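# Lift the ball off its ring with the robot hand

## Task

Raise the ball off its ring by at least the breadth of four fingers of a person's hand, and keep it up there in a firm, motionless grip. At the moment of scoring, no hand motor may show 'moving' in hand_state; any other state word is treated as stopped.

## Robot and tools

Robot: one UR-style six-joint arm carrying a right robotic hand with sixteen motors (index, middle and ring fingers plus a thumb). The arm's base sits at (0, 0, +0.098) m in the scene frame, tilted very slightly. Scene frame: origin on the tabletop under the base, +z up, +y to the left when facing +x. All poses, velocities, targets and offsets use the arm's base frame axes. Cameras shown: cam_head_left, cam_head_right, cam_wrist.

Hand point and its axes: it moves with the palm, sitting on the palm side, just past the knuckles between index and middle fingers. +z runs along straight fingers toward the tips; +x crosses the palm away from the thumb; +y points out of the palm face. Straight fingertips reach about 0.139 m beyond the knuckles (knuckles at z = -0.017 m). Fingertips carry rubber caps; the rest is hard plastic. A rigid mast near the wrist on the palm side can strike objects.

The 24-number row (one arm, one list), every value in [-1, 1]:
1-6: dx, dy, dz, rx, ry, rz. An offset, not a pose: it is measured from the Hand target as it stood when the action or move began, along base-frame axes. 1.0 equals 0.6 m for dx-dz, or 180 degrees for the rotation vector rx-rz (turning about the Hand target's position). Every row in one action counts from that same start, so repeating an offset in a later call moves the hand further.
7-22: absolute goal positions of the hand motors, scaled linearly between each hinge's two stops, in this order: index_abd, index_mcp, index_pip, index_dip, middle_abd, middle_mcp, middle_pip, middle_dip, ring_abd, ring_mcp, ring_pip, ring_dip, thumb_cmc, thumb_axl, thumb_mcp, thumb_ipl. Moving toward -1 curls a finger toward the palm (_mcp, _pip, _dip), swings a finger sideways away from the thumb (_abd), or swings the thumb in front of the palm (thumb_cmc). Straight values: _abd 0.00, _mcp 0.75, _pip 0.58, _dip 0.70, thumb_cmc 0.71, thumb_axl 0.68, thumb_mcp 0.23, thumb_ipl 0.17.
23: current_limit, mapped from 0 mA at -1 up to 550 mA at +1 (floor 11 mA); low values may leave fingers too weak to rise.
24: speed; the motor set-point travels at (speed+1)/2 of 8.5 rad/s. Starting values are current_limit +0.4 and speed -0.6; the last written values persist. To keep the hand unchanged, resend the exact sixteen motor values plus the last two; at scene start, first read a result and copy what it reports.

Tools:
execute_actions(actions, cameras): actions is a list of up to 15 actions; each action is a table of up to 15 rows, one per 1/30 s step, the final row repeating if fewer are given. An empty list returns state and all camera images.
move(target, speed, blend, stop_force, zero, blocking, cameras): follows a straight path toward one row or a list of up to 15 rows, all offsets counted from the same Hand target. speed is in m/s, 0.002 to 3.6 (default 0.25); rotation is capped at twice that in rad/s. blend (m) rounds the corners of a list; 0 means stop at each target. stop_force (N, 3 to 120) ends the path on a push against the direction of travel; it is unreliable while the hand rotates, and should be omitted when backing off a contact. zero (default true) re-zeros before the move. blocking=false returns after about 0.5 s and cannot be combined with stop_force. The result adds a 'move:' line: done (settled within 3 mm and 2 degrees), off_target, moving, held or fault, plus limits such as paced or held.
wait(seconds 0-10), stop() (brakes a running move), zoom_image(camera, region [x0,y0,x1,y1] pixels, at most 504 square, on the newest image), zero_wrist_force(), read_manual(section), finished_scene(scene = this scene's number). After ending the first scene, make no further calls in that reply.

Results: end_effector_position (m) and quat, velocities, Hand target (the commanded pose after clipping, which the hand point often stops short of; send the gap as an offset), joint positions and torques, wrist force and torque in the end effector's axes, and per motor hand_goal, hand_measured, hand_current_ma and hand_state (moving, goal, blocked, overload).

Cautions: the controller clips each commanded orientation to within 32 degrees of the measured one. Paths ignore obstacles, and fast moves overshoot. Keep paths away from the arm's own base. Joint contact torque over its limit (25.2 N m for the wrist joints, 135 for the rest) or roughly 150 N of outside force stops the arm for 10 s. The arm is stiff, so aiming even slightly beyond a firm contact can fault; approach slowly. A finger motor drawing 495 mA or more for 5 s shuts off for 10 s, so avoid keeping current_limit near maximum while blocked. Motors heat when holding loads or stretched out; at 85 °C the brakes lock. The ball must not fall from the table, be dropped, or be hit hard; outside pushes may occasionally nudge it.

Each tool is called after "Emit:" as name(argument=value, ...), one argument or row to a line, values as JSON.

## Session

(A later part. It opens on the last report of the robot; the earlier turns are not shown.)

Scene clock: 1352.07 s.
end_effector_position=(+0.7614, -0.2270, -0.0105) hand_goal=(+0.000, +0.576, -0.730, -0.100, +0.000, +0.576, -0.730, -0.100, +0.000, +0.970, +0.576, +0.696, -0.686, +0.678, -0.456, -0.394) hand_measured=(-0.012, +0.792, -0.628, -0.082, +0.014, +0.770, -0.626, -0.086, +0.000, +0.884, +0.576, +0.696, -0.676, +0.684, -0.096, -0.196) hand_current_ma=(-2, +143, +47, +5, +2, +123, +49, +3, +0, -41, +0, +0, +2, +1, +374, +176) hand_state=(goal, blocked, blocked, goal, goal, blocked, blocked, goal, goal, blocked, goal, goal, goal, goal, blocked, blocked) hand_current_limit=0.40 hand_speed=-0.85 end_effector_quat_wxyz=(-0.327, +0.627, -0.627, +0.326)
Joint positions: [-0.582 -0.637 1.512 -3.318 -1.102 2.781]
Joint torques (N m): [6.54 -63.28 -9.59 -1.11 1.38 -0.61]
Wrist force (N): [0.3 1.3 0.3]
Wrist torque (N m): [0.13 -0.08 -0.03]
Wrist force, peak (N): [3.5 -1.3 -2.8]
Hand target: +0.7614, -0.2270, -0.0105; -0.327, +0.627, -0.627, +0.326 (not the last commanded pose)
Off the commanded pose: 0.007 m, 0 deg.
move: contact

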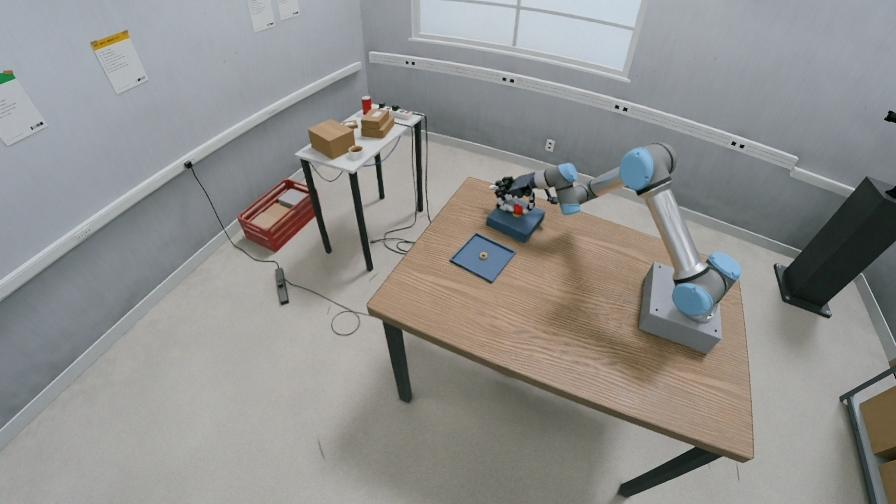

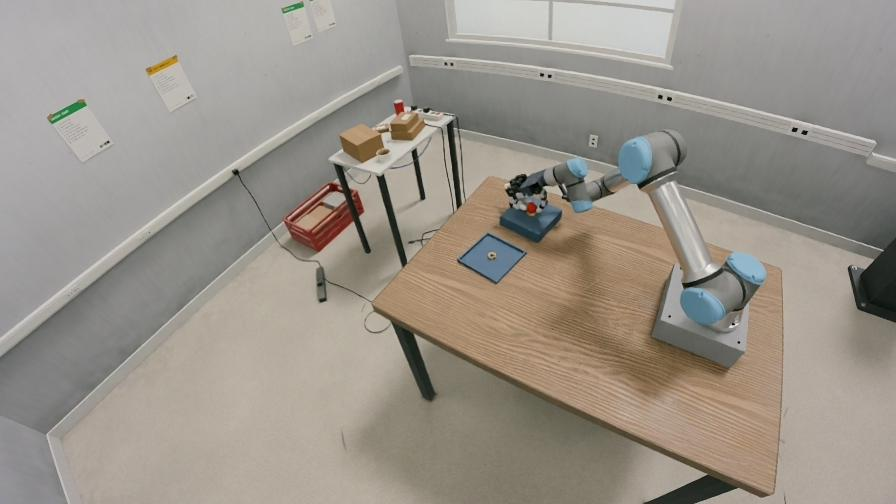

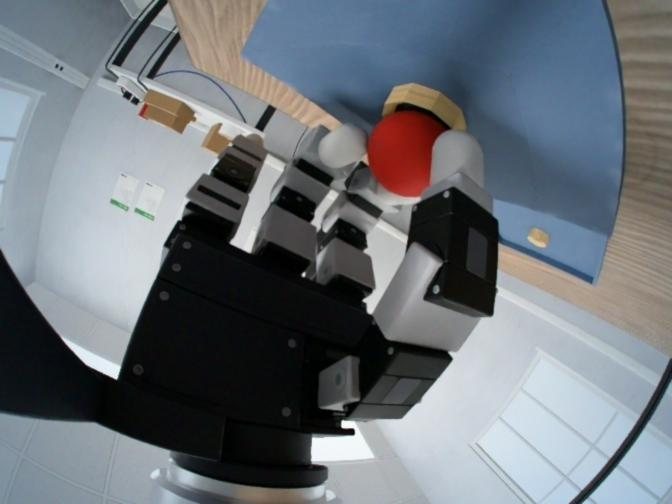

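Emit:
move(
  target=[
    [0,0,0,0,0,0, 0,0.70,-0.635,-0.048, 0,0.70,-0.635,-0.048, 0,0.97,0.576,0.696, -0.686,0.678,-0.236,-0.286, 0.4,-0.9],
    [0,0,0,0,0,0, 0,0.78,-0.577,-0.0145, 0,0.78,-0.577,-0.0145, 0,0.97,0.576,0.696, -0.686,0.678,-0.0787,-0.178, 0.4,-0.9],
  ],
  speed=0.1,
  cameras=["all"],
)

Emit:
zoom_image(
  camera="cam_wrist",
  region=[330, 50, 530, 200],
)

Emit:
zoom_image(
  camera="cam_head_left",
  region=[480, 180, 550, 250],
)

Emit:
zoom_image(
  camera="cam_head_right",
  region=[490, 180, 560, 250],
)

Scene clock: 1363.77 s.
end_effector_position=(+0.7614, -0.2270, -0.0104) hand_goal=(+0.000, +0.780, -0.576, -0.014, +0.000, +0.780, -0.576, -0.014, +0.000, +0.970, +0.576, +0.696, -0.686, +0.678, -0.078, -0.178) hand_measured=(-0.012, +0.788, -0.604, -0.060, +0.018, +0.780, -0.608, -0.060, +0.000, +0.884, +0.576, +0.696, -0.684, +0.680, -0.104, -0.166) hand_current_ma=(-2, +2, -8, -16, +3, +0, -10, -17, +0, -41, +0, +0, +0, +0, +19, +4) hand_state=(goal, goal, blocked, blocked, goal, goal, blocked, blocked, goal, blocked, goal, goal, goal, goal, moving, goal) hand_current_limit=0.40 hand_speed=-0.90 end_effector_quat_wxyz=(-0.327, +0.627, -0.627, +0.326)
Joint positions: [-0.582 -0.637 1.512 -3.318 -1.102 2.781]
Joint torques (N m): [7.17 -51.28 -9.27 -1.05 2.6 -0.1]
Wrist force (N): [1.6 -0.5 -0.4]
Wrist torque (N m): [0.16 -0.09 0.00]
Wrist force, peak (N): [2.9 -2.4 -1.0]
Hand target: +0.7614, -0.2270, -0.0105; -0.327, +0.627, -0.627, +0.326
Off the commanded pose: 0.000 m, 0 deg.
move: done

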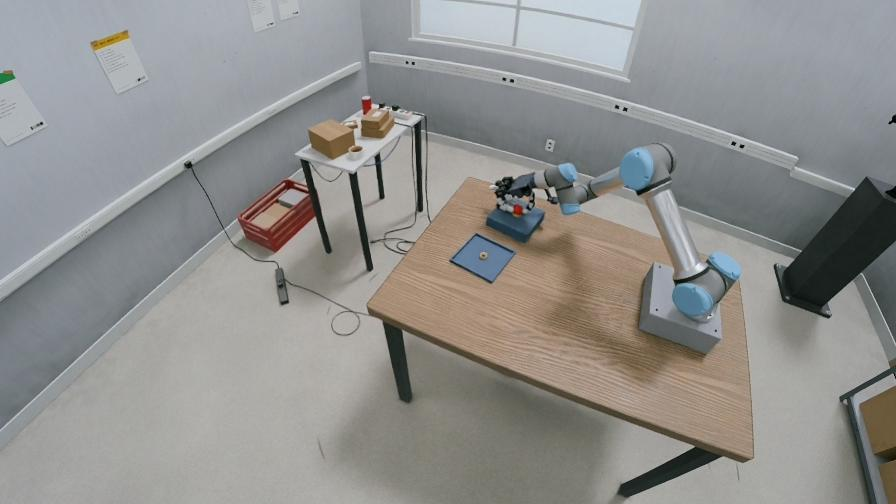

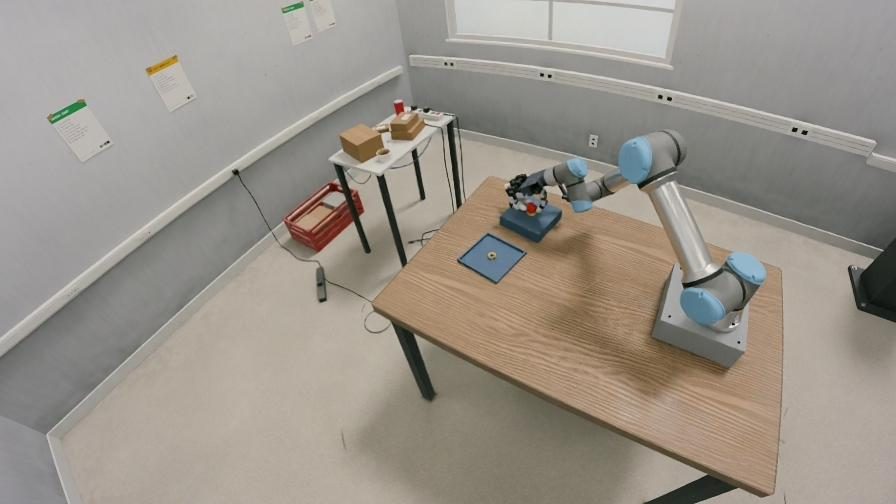

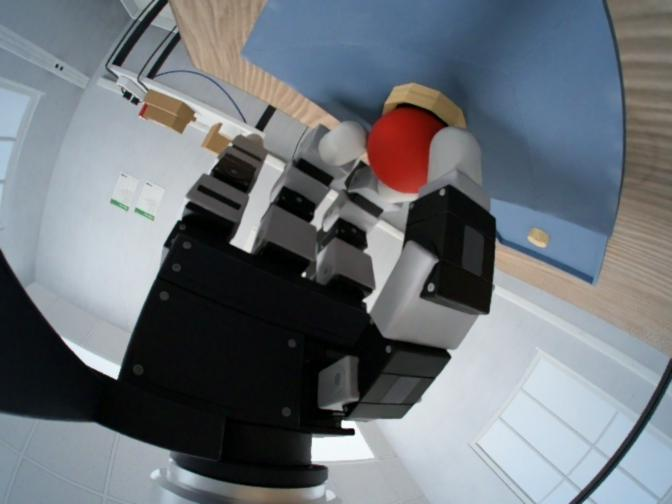

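Scaled by 2.520 from the camera's 672x504 image, which has a finer 960x720 frame.

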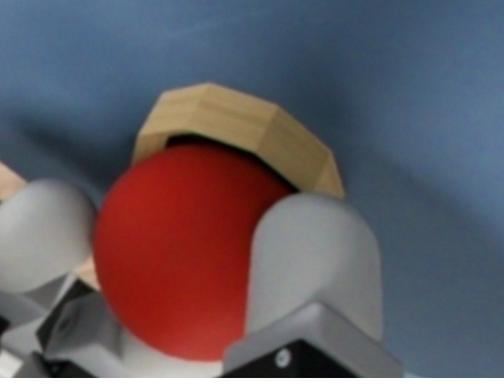

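Scaled by 7.200 from the camera's 896x504 image, which has a finer 1280x720 frame.

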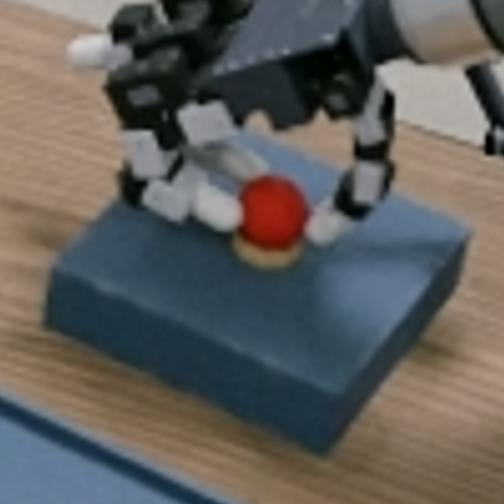

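Scaled by 7.200 from the camera's 896x504 image, which has a finer 1280x720 frame.

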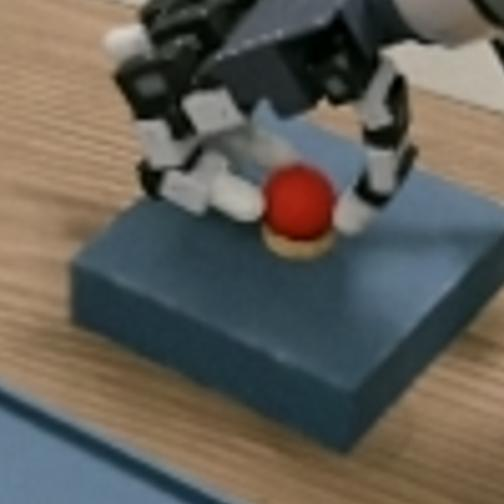

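Emit:
move(
  target=[0,0,0,0,0,0, 0,0.97,-0.577,-0.0145, 0,0.97,-0.577,-0.0145, 0,0.97,0.576,0.696, -0.686,0.678,0.011,-0.092, 0.4,-0.9],
  speed=0.1,
  cameras=["all"],
)

Emit:
zoom_image(
  camera="cam_wrist",
  region=[280, 0, 620, 250],
)

Emit:
zoom_image(
  camera="cam_head_left",
  region=[480, 180, 550, 250],
)

Emit:
zoom_image(
  camera="cam_head_right",
  region=[490, 180, 560, 250],
)

Scene clock: 1369.97 s.
end_effector_position=(+0.7614, -0.2270, -0.0105) hand_goal=(+0.000, +0.970, -0.576, -0.014, +0.000, +0.970, -0.576, -0.014, +0.000, +0.970, +0.576, +0.696, -0.686, +0.678, +0.012, -0.092) hand_measured=(-0.012, +0.902, -0.582, -0.024, +0.016, +0.900, -0.582, -0.024, +0.000, +0.884, +0.576, +0.696, -0.684, +0.680, -0.002, -0.100) hand_current_ma=(-2, -30, -1, -2, +2, -31, -1, -2, +0, -41, +0, +0, +0, +0, -4, -2) hand_state=(goal, blocked, goal, goal, goal, blocked, goal, goal, goal, blocked, goal, goal, goal, goal, goal, goal) hand_current_limit=0.40 hand_speed=-0.90 end_effector_quat_wxyz=(-0.327, +0.627, -0.627, +0.326)
Joint positions: [-0.582 -0.637 1.512 -3.318 -1.102 2.781]
Joint torques (N m): [7.03 -49.73 -10.87 -0.9 2.42 0.67]
Wrist force (N): [0.1 1.0 0.0]
Wrist torque (N m): [0.14 -0.06 -0.04]
Wrist force, peak (N): [2.0 -0.4 -0.1]
Hand target: +0.7614, -0.2270, -0.0105; -0.327, +0.627, -0.627, +0.326
Off the commanded pose: 0.000 m, 0 deg.
move: done

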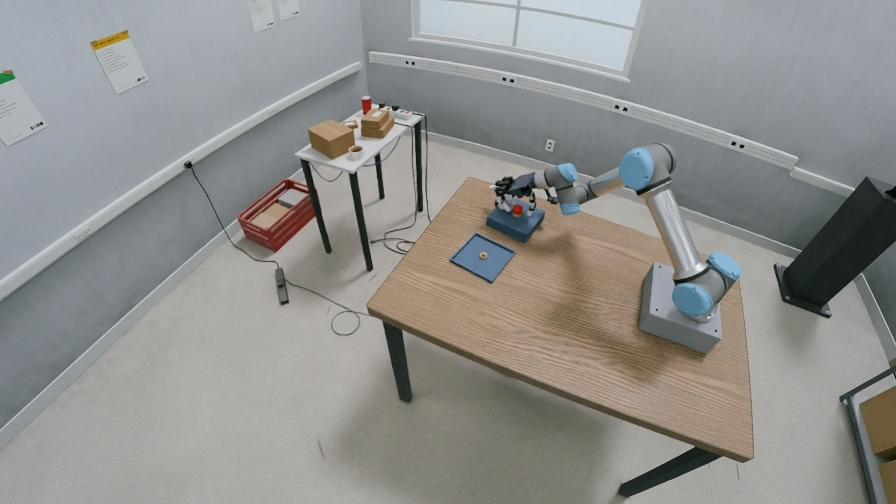

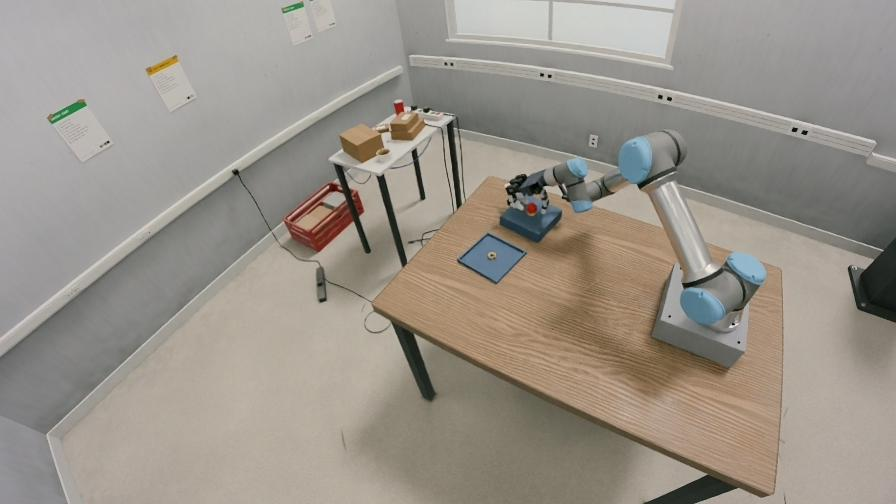

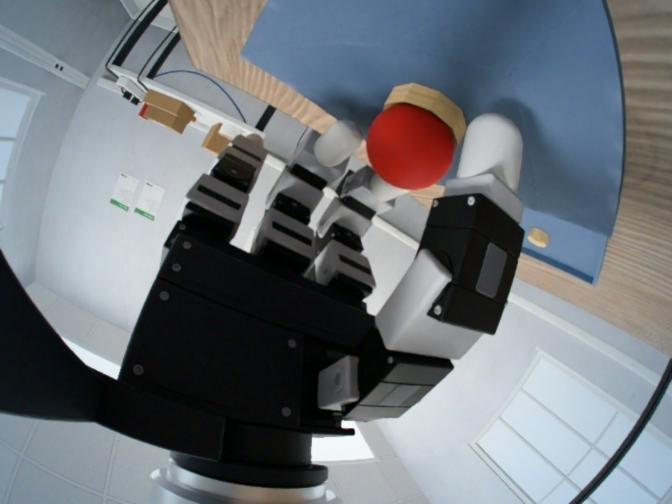

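Scaled by 1.482 from the camera's 672x504 image, which has a finer 960x720 frame.

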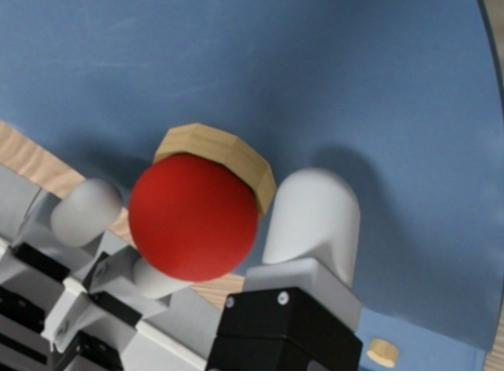

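Scaled by 7.200 from the camera's 896x504 image, which has a finer 1280x720 frame.

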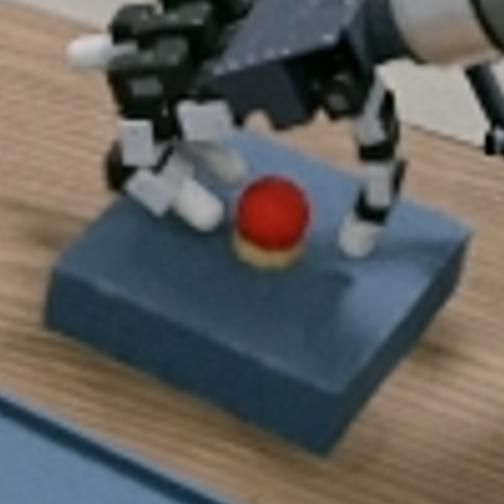

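Scaled by 7.200 from the camera's 896x504 image, which has a finer 1280x720 frame.

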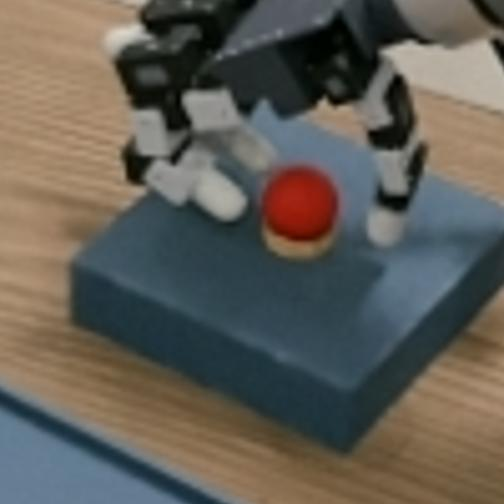

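Emit:
move(
  target=[
    [0,0,-0.0033,0,0,0, 0,0.70,-0.635,-0.048, 0,0.70,-0.635,-0.048, 0,0.97,0.576,0.696, -0.686,0.678,-0.236,-0.286, 0.4,-0.85],
    [0,0,-0.0033,0,0,0, 0,0.575,-0.73,-0.10, 0,0.575,-0.73,-0.10, 0,0.97,0.576,0.696, -0.686,0.678,-0.457,-0.394, 0.4,-0.85],
    [0,0,0.2167,0,0,0, 0,0.575,-0.73,-0.10, 0,0.575,-0.73,-0.10, 0,0.97,0.576,0.696, -0.686,0.678,-0.457,-0.394, 0.4,-0.85],
  ],
  speed=[0.05, 0.05, 0.15],
  cameras=["all"],
)

Emit:
zoom_image(
  camera="cam_wrist",
  region=[280, 0, 620, 250],
)

Emit:
wait(
  seconds=1,
)

Scene clock: 1386.40 s.
end_effector_position=(+0.7614, -0.2270, +0.1195) hand_goal=(+0.000, +0.576, -0.730, -0.100, +0.000, +0.576, -0.730, -0.100, +0.000, +0.970, +0.576, +0.696, -0.686, +0.678, -0.456, -0.394) hand_measured=(-0.012, +0.760, -0.618, -0.068, +0.016, +0.774, -0.620, -0.074, +0.000, +0.884, +0.576, +0.696, -0.668, +0.686, -0.090, -0.192) hand_current_ma=(-2, +116, +55, +10, +2, +128, +52, +8, +0, -41, +0, +0, +5, +2, +382, +181) hand_state=(goal, blocked, blocked, blocked, goal, blocked, blocked, blocked, goal, blocked, goal, goal, goal, goal, blocked, blocked) hand_current_limit=0.40 hand_speed=-0.85 end_effector_quat_wxyz=(-0.327, +0.627, -0.627, +0.326)
Joint positions: [-0.582 -0.849 1.499 -3.093 -1.102 2.781]
Joint torques (N m): [-11.93 -59.34 -29.95 -1.08 2.47 -0.89]
Motor temperatures (°C): [32 35 33 46 38 39]
Wrist force (N): [0.5 1.3 0.1]
Wrist torque (N m): [0.15 -0.12 0.10]
Wrist force, peak (N): [0.3 2.2 0.6]
Hand target: +0.7614, -0.2270, +0.1196; -0.327, +0.627, -0.627, +0.326
Off the commanded pose: 0.000 m, 0 deg.
move: done

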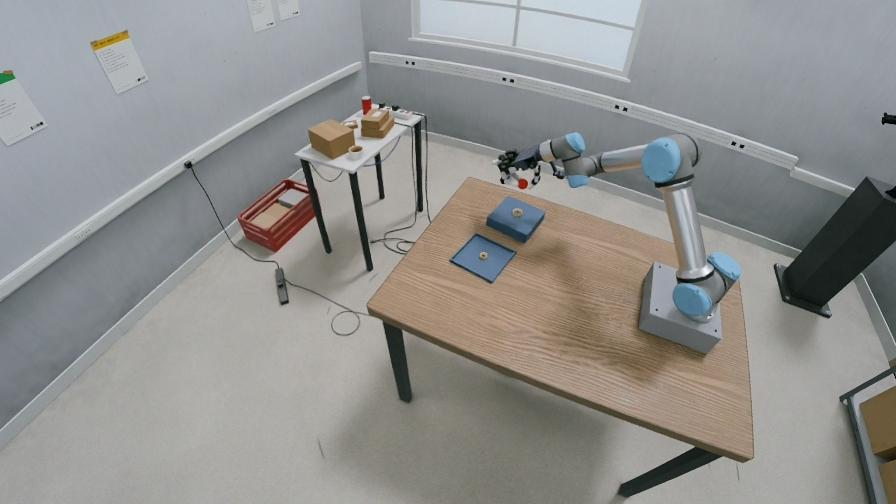

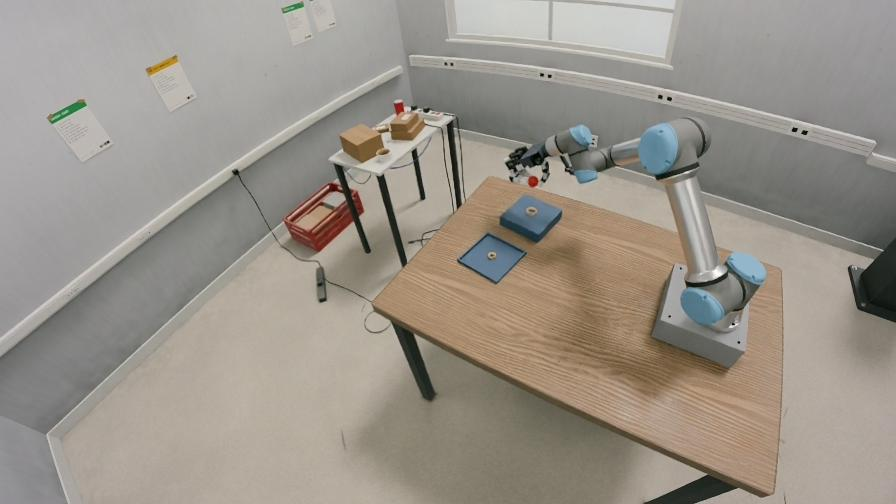

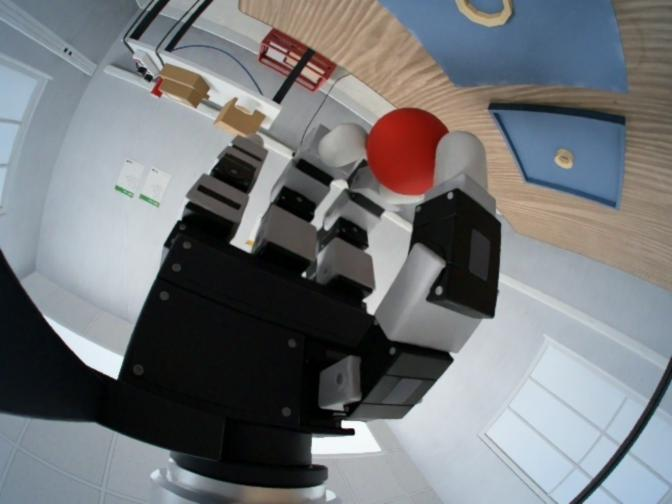

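Scaled by 1.482 from the camera's 672x504 image, which has a finer 960x720 frame.

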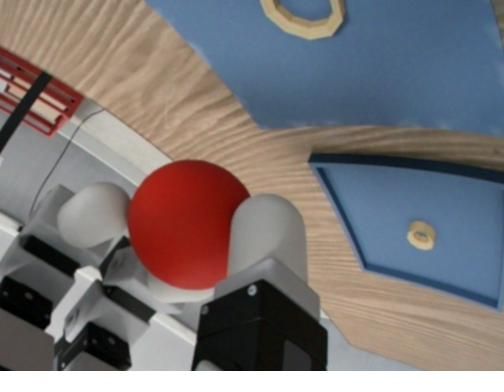

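Scene clock: 1387.40 s.
end_effector_position=(+0.7614, -0.2270, +0.1196) hand_goal=(+0.000, +0.576, -0.730, -0.100, +0.000, +0.576, -0.730, -0.100, +0.000, +0.970, +0.576, +0.696, -0.686, +0.678, -0.456, -0.394) hand_measured=(-0.012, +0.760, -0.618, -0.068, +0.016, +0.774, -0.620, -0.074, +0.000, +0.884, +0.576, +0.696, -0.668, +0.686, -0.090, -0.192) hand_current_ma=(-2, +116, +55, +10, +2, +128, +52, +8, +0, -41, +0, +0, +5, +2, +382, +181) hand_state=(goal, blocked, blocked, blocked, goal, blocked, blocked, blocked, goal, blocked, goal, goal, goal, goal, blocked, blocked) hand_current_limit=0.40 hand_speed=-0.85 end_effector_quat_wxyz=(-0.327, +0.627, -0.627, +0.326)
Joint positions: [-0.582 -0.849 1.499 -3.093 -1.102 2.781]
Joint torques (N m): [-11.24 -59.21 -29.4 -0.96 2.52 -1.03]
Wrist force (N): [0.1 1.4 0.3]
Wrist torque (N m): [0.15 -0.07 0.07]
Wrist force, peak (N): [0.7 1.5 0.2]
Hand target: +0.7614, -0.2270, +0.1196; -0.327, +0.627, -0.627, +0.326
Off the commanded pose: 0.000 m, 0 deg.
wait: 1.00 s; at rest by 0.17 s

Emit:
finished_scene(
  scene=1,
)

The scene is finished: the task was done.


## Next scene

The same job, from a new start.

Emit:
execute_actions(
  actions=[],
)

Emit:
zoom_image(
  camera="cam_head_left",
  region=[400, 150, 600, 350],
)

Emit:
zoom_image(
  camera="cam_head_right",
  region=[400, 150, 600, 350],
)

Scene clock: 0.00 s.
end_effector_position=(+0.3211, +0.2088, +0.1976) hand_goal=(+0.000, +0.754, +0.576, +0.696, +0.000, +0.754, +0.576, +0.696, +0.000, +0.754, +0.576, +0.696, +0.714, +0.678, +0.226, +0.168) hand_measured=(+0.000, +0.754, +0.576, +0.696, +0.000, +0.754, +0.576, +0.696, +0.000, +0.754, +0.576, +0.696, +0.714, +0.678, +0.226, +0.168) hand_current_ma=(+0, +0, +0, +0, +0, +0, +0, +0, +0, +0, +0, +0, +0, +0, +0, +0) hand_state=(goal, goal, goal, goal, goal, goal, goal, goal, goal, goal, goal, goal, goal, goal, goal, goal) hand_current_limit=0.40 hand_speed=-0.60 end_effector_quat_wxyz=(+0.177, +0.738, -0.144, -0.635)
Joint positions: [0.274 -0.878 1.475 -0.732 -1.378 2.061]
Joint velocities: within noise
Joint torques (N m): no reading
Motor temperatures (°C): [32 35 33 46 37 39]
Wrist force (N): no reading
Wrist torque (N m): no reading
Wrist force, peak (N): no reading
Hand target: +0.3211, +0.2088, +0.1976; +0.177, +0.738, -0.144, -0.635

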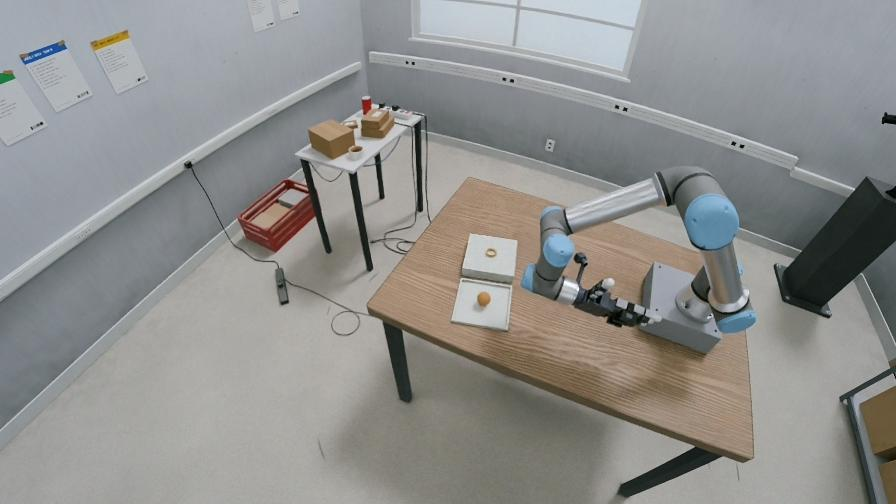

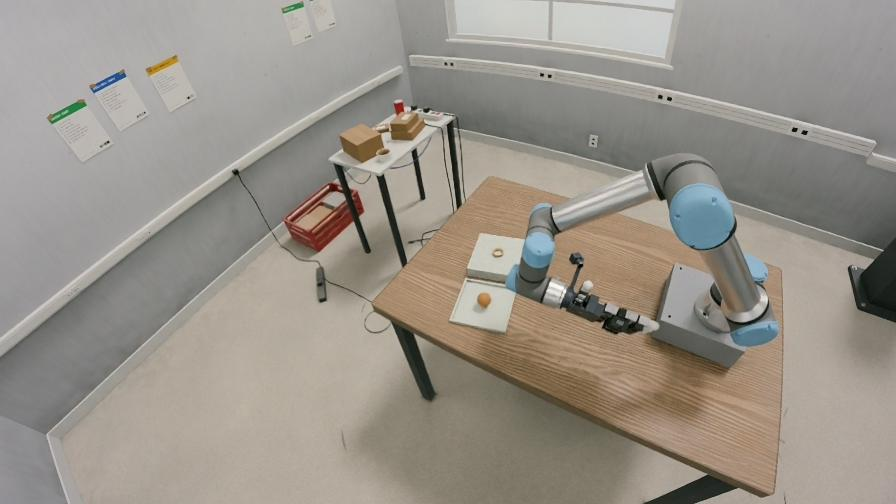

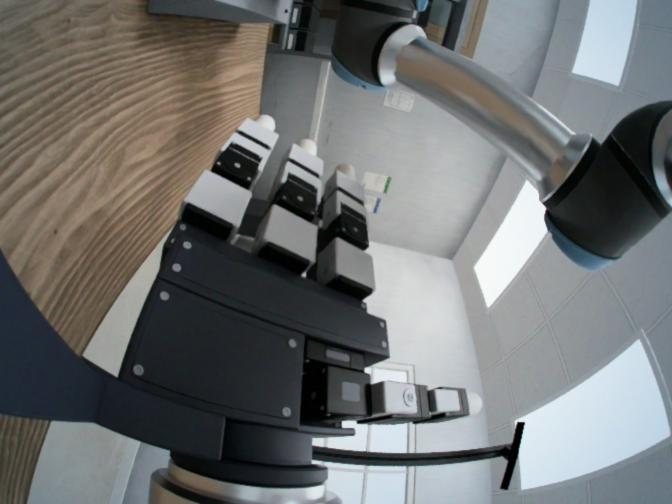

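Scaled by 2.520 from the camera's 896x504 image, which has a finer 1280x720 frame.

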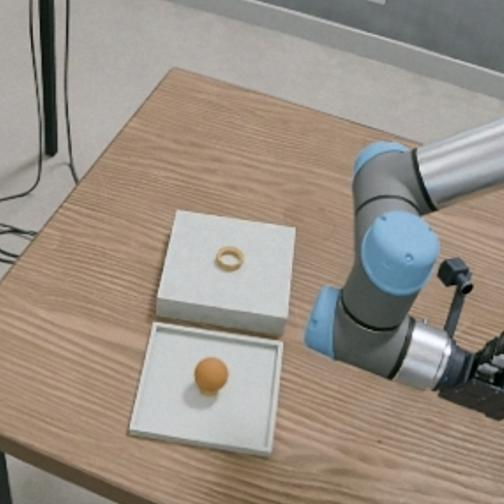

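Scaled by 2.520 from the camera's 896x504 image, which has a finer 1280x720 frame.

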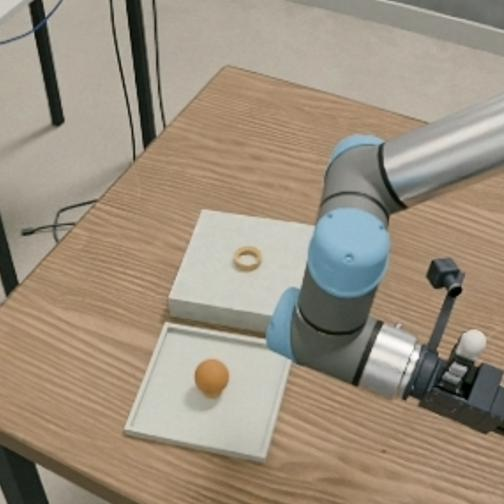

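Emit:
move(
  target=[
    [0.3315,0.0637,0.004,-0.0796,-0.6776,-0.4438,0,0.97,-0.577,-0.0145,0,0.97,-0.577,-0.0145,0,0.97,0.576,0.696,-0.686,0.678,0.011,-0.092,0.4,-0.6],
    [0.6732,0.0637,-0.321,-0.0796,-0.6776,-0.4438,0,0.97,-0.577,-0.0145,0,0.97,-0.577,-0.0145,0,0.97,0.576,0.696,-0.686,0.678,0.011,-0.092,0.4,-0.6],
  ],
  speed=[0.8,0.4],
  blend=[0.05,0],
  cameras=["all"],
)

Emit:
zoom_image(
  camera="cam_wrist",
  region=[280, 0, 620, 250],
)

Scene clock: 53.33 s.
end_effector_position=(+0.7250, +0.2470, +0.0051) hand_goal=(+0.000, +0.970, -0.576, -0.014, +0.000, +0.970, -0.576, -0.014, +0.000, +0.970, +0.576, +0.696, -0.686, +0.678, +0.012, -0.092) hand_measured=(-0.004, +0.950, -0.562, +0.000, -0.004, +0.948, -0.564, +0.000, -0.006, +0.934, +0.576, +0.696, -0.692, +0.678, +0.006, -0.088) hand_current_ma=(+0, -6, +3, +3, +0, -6, +3, +3, -1, -12, +0, +0, -1, +0, -1, +1) hand_state=(goal, blocked, goal, goal, goal, blocked, goal, goal, goal, blocked, goal, goal, goal, goal, goal, goal) hand_current_limit=0.40 hand_speed=-0.60 end_effector_quat_wxyz=(-0.326, +0.627, -0.627, +0.327)
Joint positions: [0.152 -0.712 1.645 -3.457 -1.696 3.229]
Joint torques (N m): [11.38 -43.12 -27.62 -0.8 -1.23 1.87]
Wrist force (N): [-2.1 1.6 -0.3]
Wrist torque (N m): [0.19 0.14 0.07]
Wrist force, peak (N): [-2.1 2.6 1.4]
Hand target: +0.7250, +0.2470, +0.0050; -0.326, +0.627, -0.627, +0.327
Off the commanded pose: 0.000 m, 0 deg.
move: done

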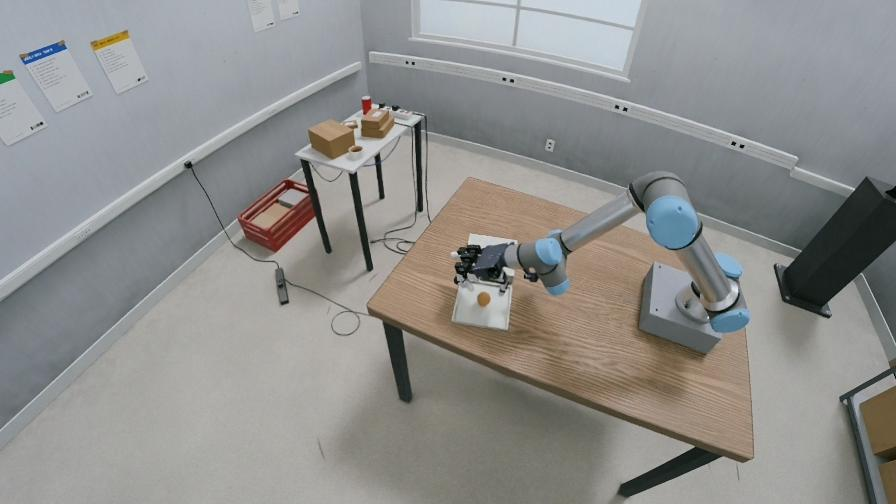

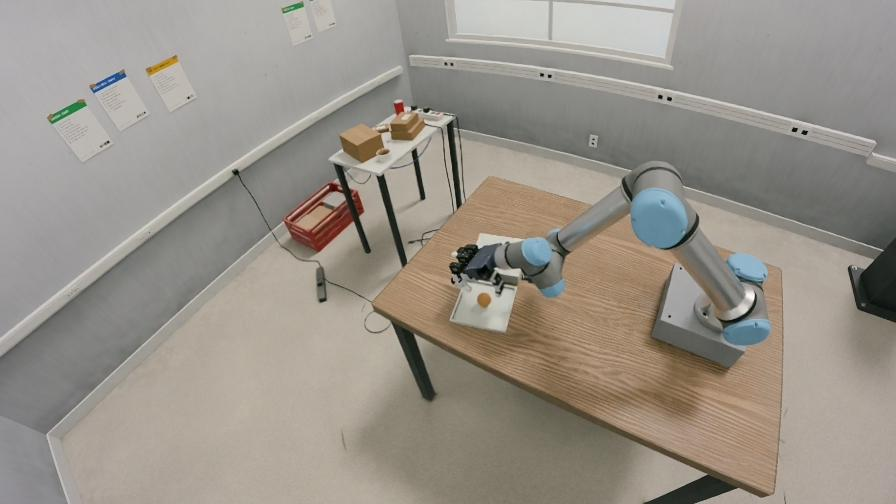

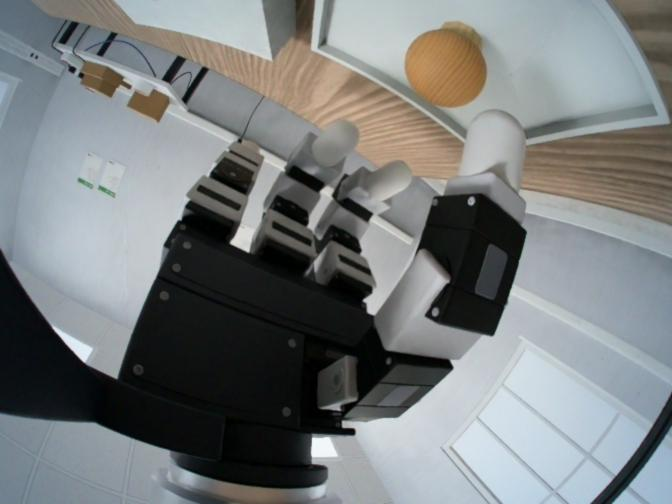

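Scaled by 1.482 from the camera's 672x504 image, which has a finer 960x720 frame.

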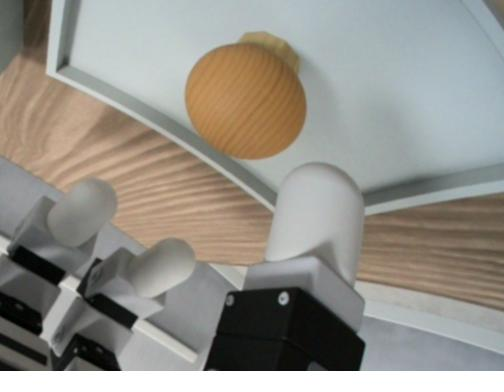

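Emit:
move(
  target=[
    [0.0013,-0.005,-0.0983,0,0,0,0,0.97,-0.577,-0.0145,0,0.97,-0.577,-0.0145,0,0.97,0.576,0.696,-0.686,0.678,0.011,-0.092,0.4,-0.6],
    [0.0013,-0.005,-0.0983,0,0,0,0,0.70,-0.635,-0.048,0,0.70,-0.635,-0.048,0,0.97,0.576,0.696,-0.686,0.678,-0.236,-0.286,0.4,-0.85],
    [0.0013,-0.005,-0.0983,0,0,0,0,0.575,-0.73,-0.10,0,0.575,-0.73,-0.10,0,0.97,0.576,0.696,-0.686,0.678,-0.457,-0.394,0.4,-0.85],
    [0.0013,-0.005,0.1183,0,0,0,0,0.575,-0.73,-0.10,0,0.575,-0.73,-0.10,0,0.97,0.576,0.696,-0.686,0.678,-0.457,-0.394,0.4,-0.85],
  ],
  speed=[0.15,0.15,0.15,0.2],
  cameras=["cam_wrist","cam_head_left"],
)

Scene clock: 70.87 s.
end_effector_position=(+0.7257, +0.2441, +0.0759) hand_goal=(+0.000, +0.576, -0.730, -0.100, +0.000, +0.576, -0.730, -0.100, +0.000, +0.970, +0.576, +0.696, -0.686, +0.678, -0.456, -0.394) hand_measured=(-0.004, +0.806, -0.612, -0.056, -0.004, +0.792, -0.612, -0.060, -0.006, +0.934, +0.576, +0.696, -0.674, +0.684, -0.084, -0.180) hand_current_ma=(+0, +156, +58, +15, +0, +143, +57, +13, -1, -13, +0, +0, +3, +1, +385, +194) hand_state=(goal, blocked, blocked, blocked, goal, blocked, blocked, blocked, goal, blocked, goal, goal, goal, goal, blocked, blocked) hand_current_limit=0.40 hand_speed=-0.85 end_effector_quat_wxyz=(-0.326, +0.627, -0.627, +0.327)
Joint positions: [0.147 -0.84 1.647 -3.331 -1.692 3.226]
Joint torques (N m): [-8.27 -59.85 -27.02 -0.95 1.64 0.67]
Wrist force (N): [-2.1 1.9 -0.1]
Wrist torque (N m): [0.19 0.13 0.06]
Wrist force, peak (N): [-1.7 3.6 0.9]
Hand target: +0.7258, +0.2440, +0.0760; -0.326, +0.627, -0.627, +0.327
Off the commanded pose: 0.000 m, 0 deg.
move: done
Images, in order (width x height): cam_head_left 896x504, cam_wrist 672x504.

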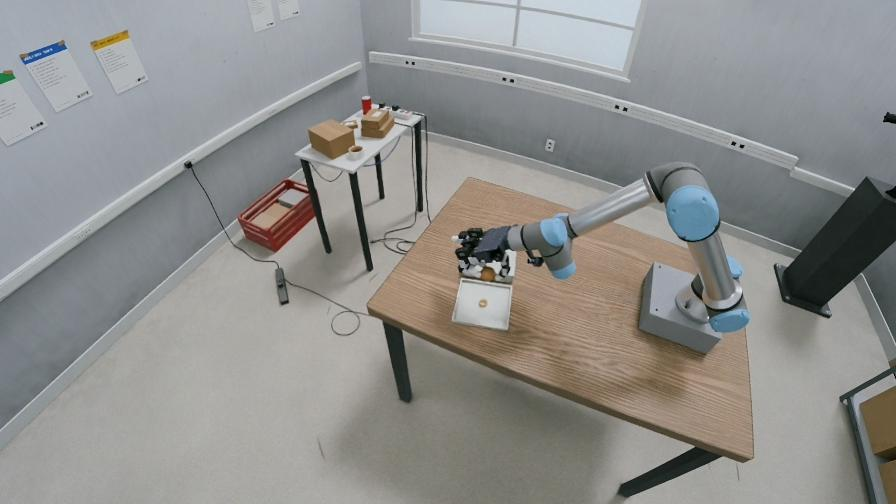

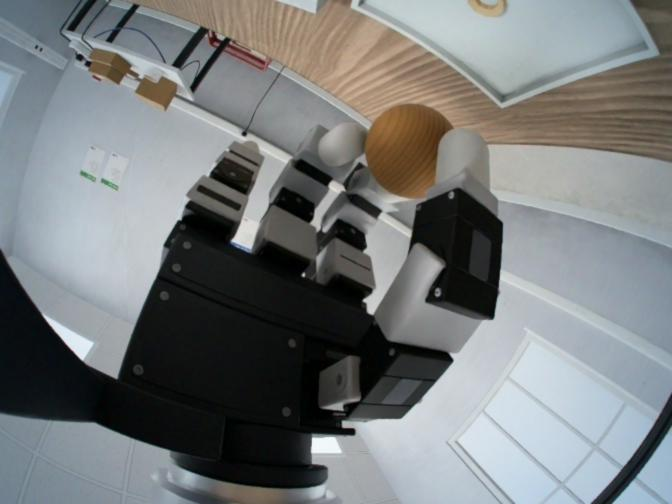

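Emit:
finished_scene(
  scene=2,
)

The scene is finished: the task was done.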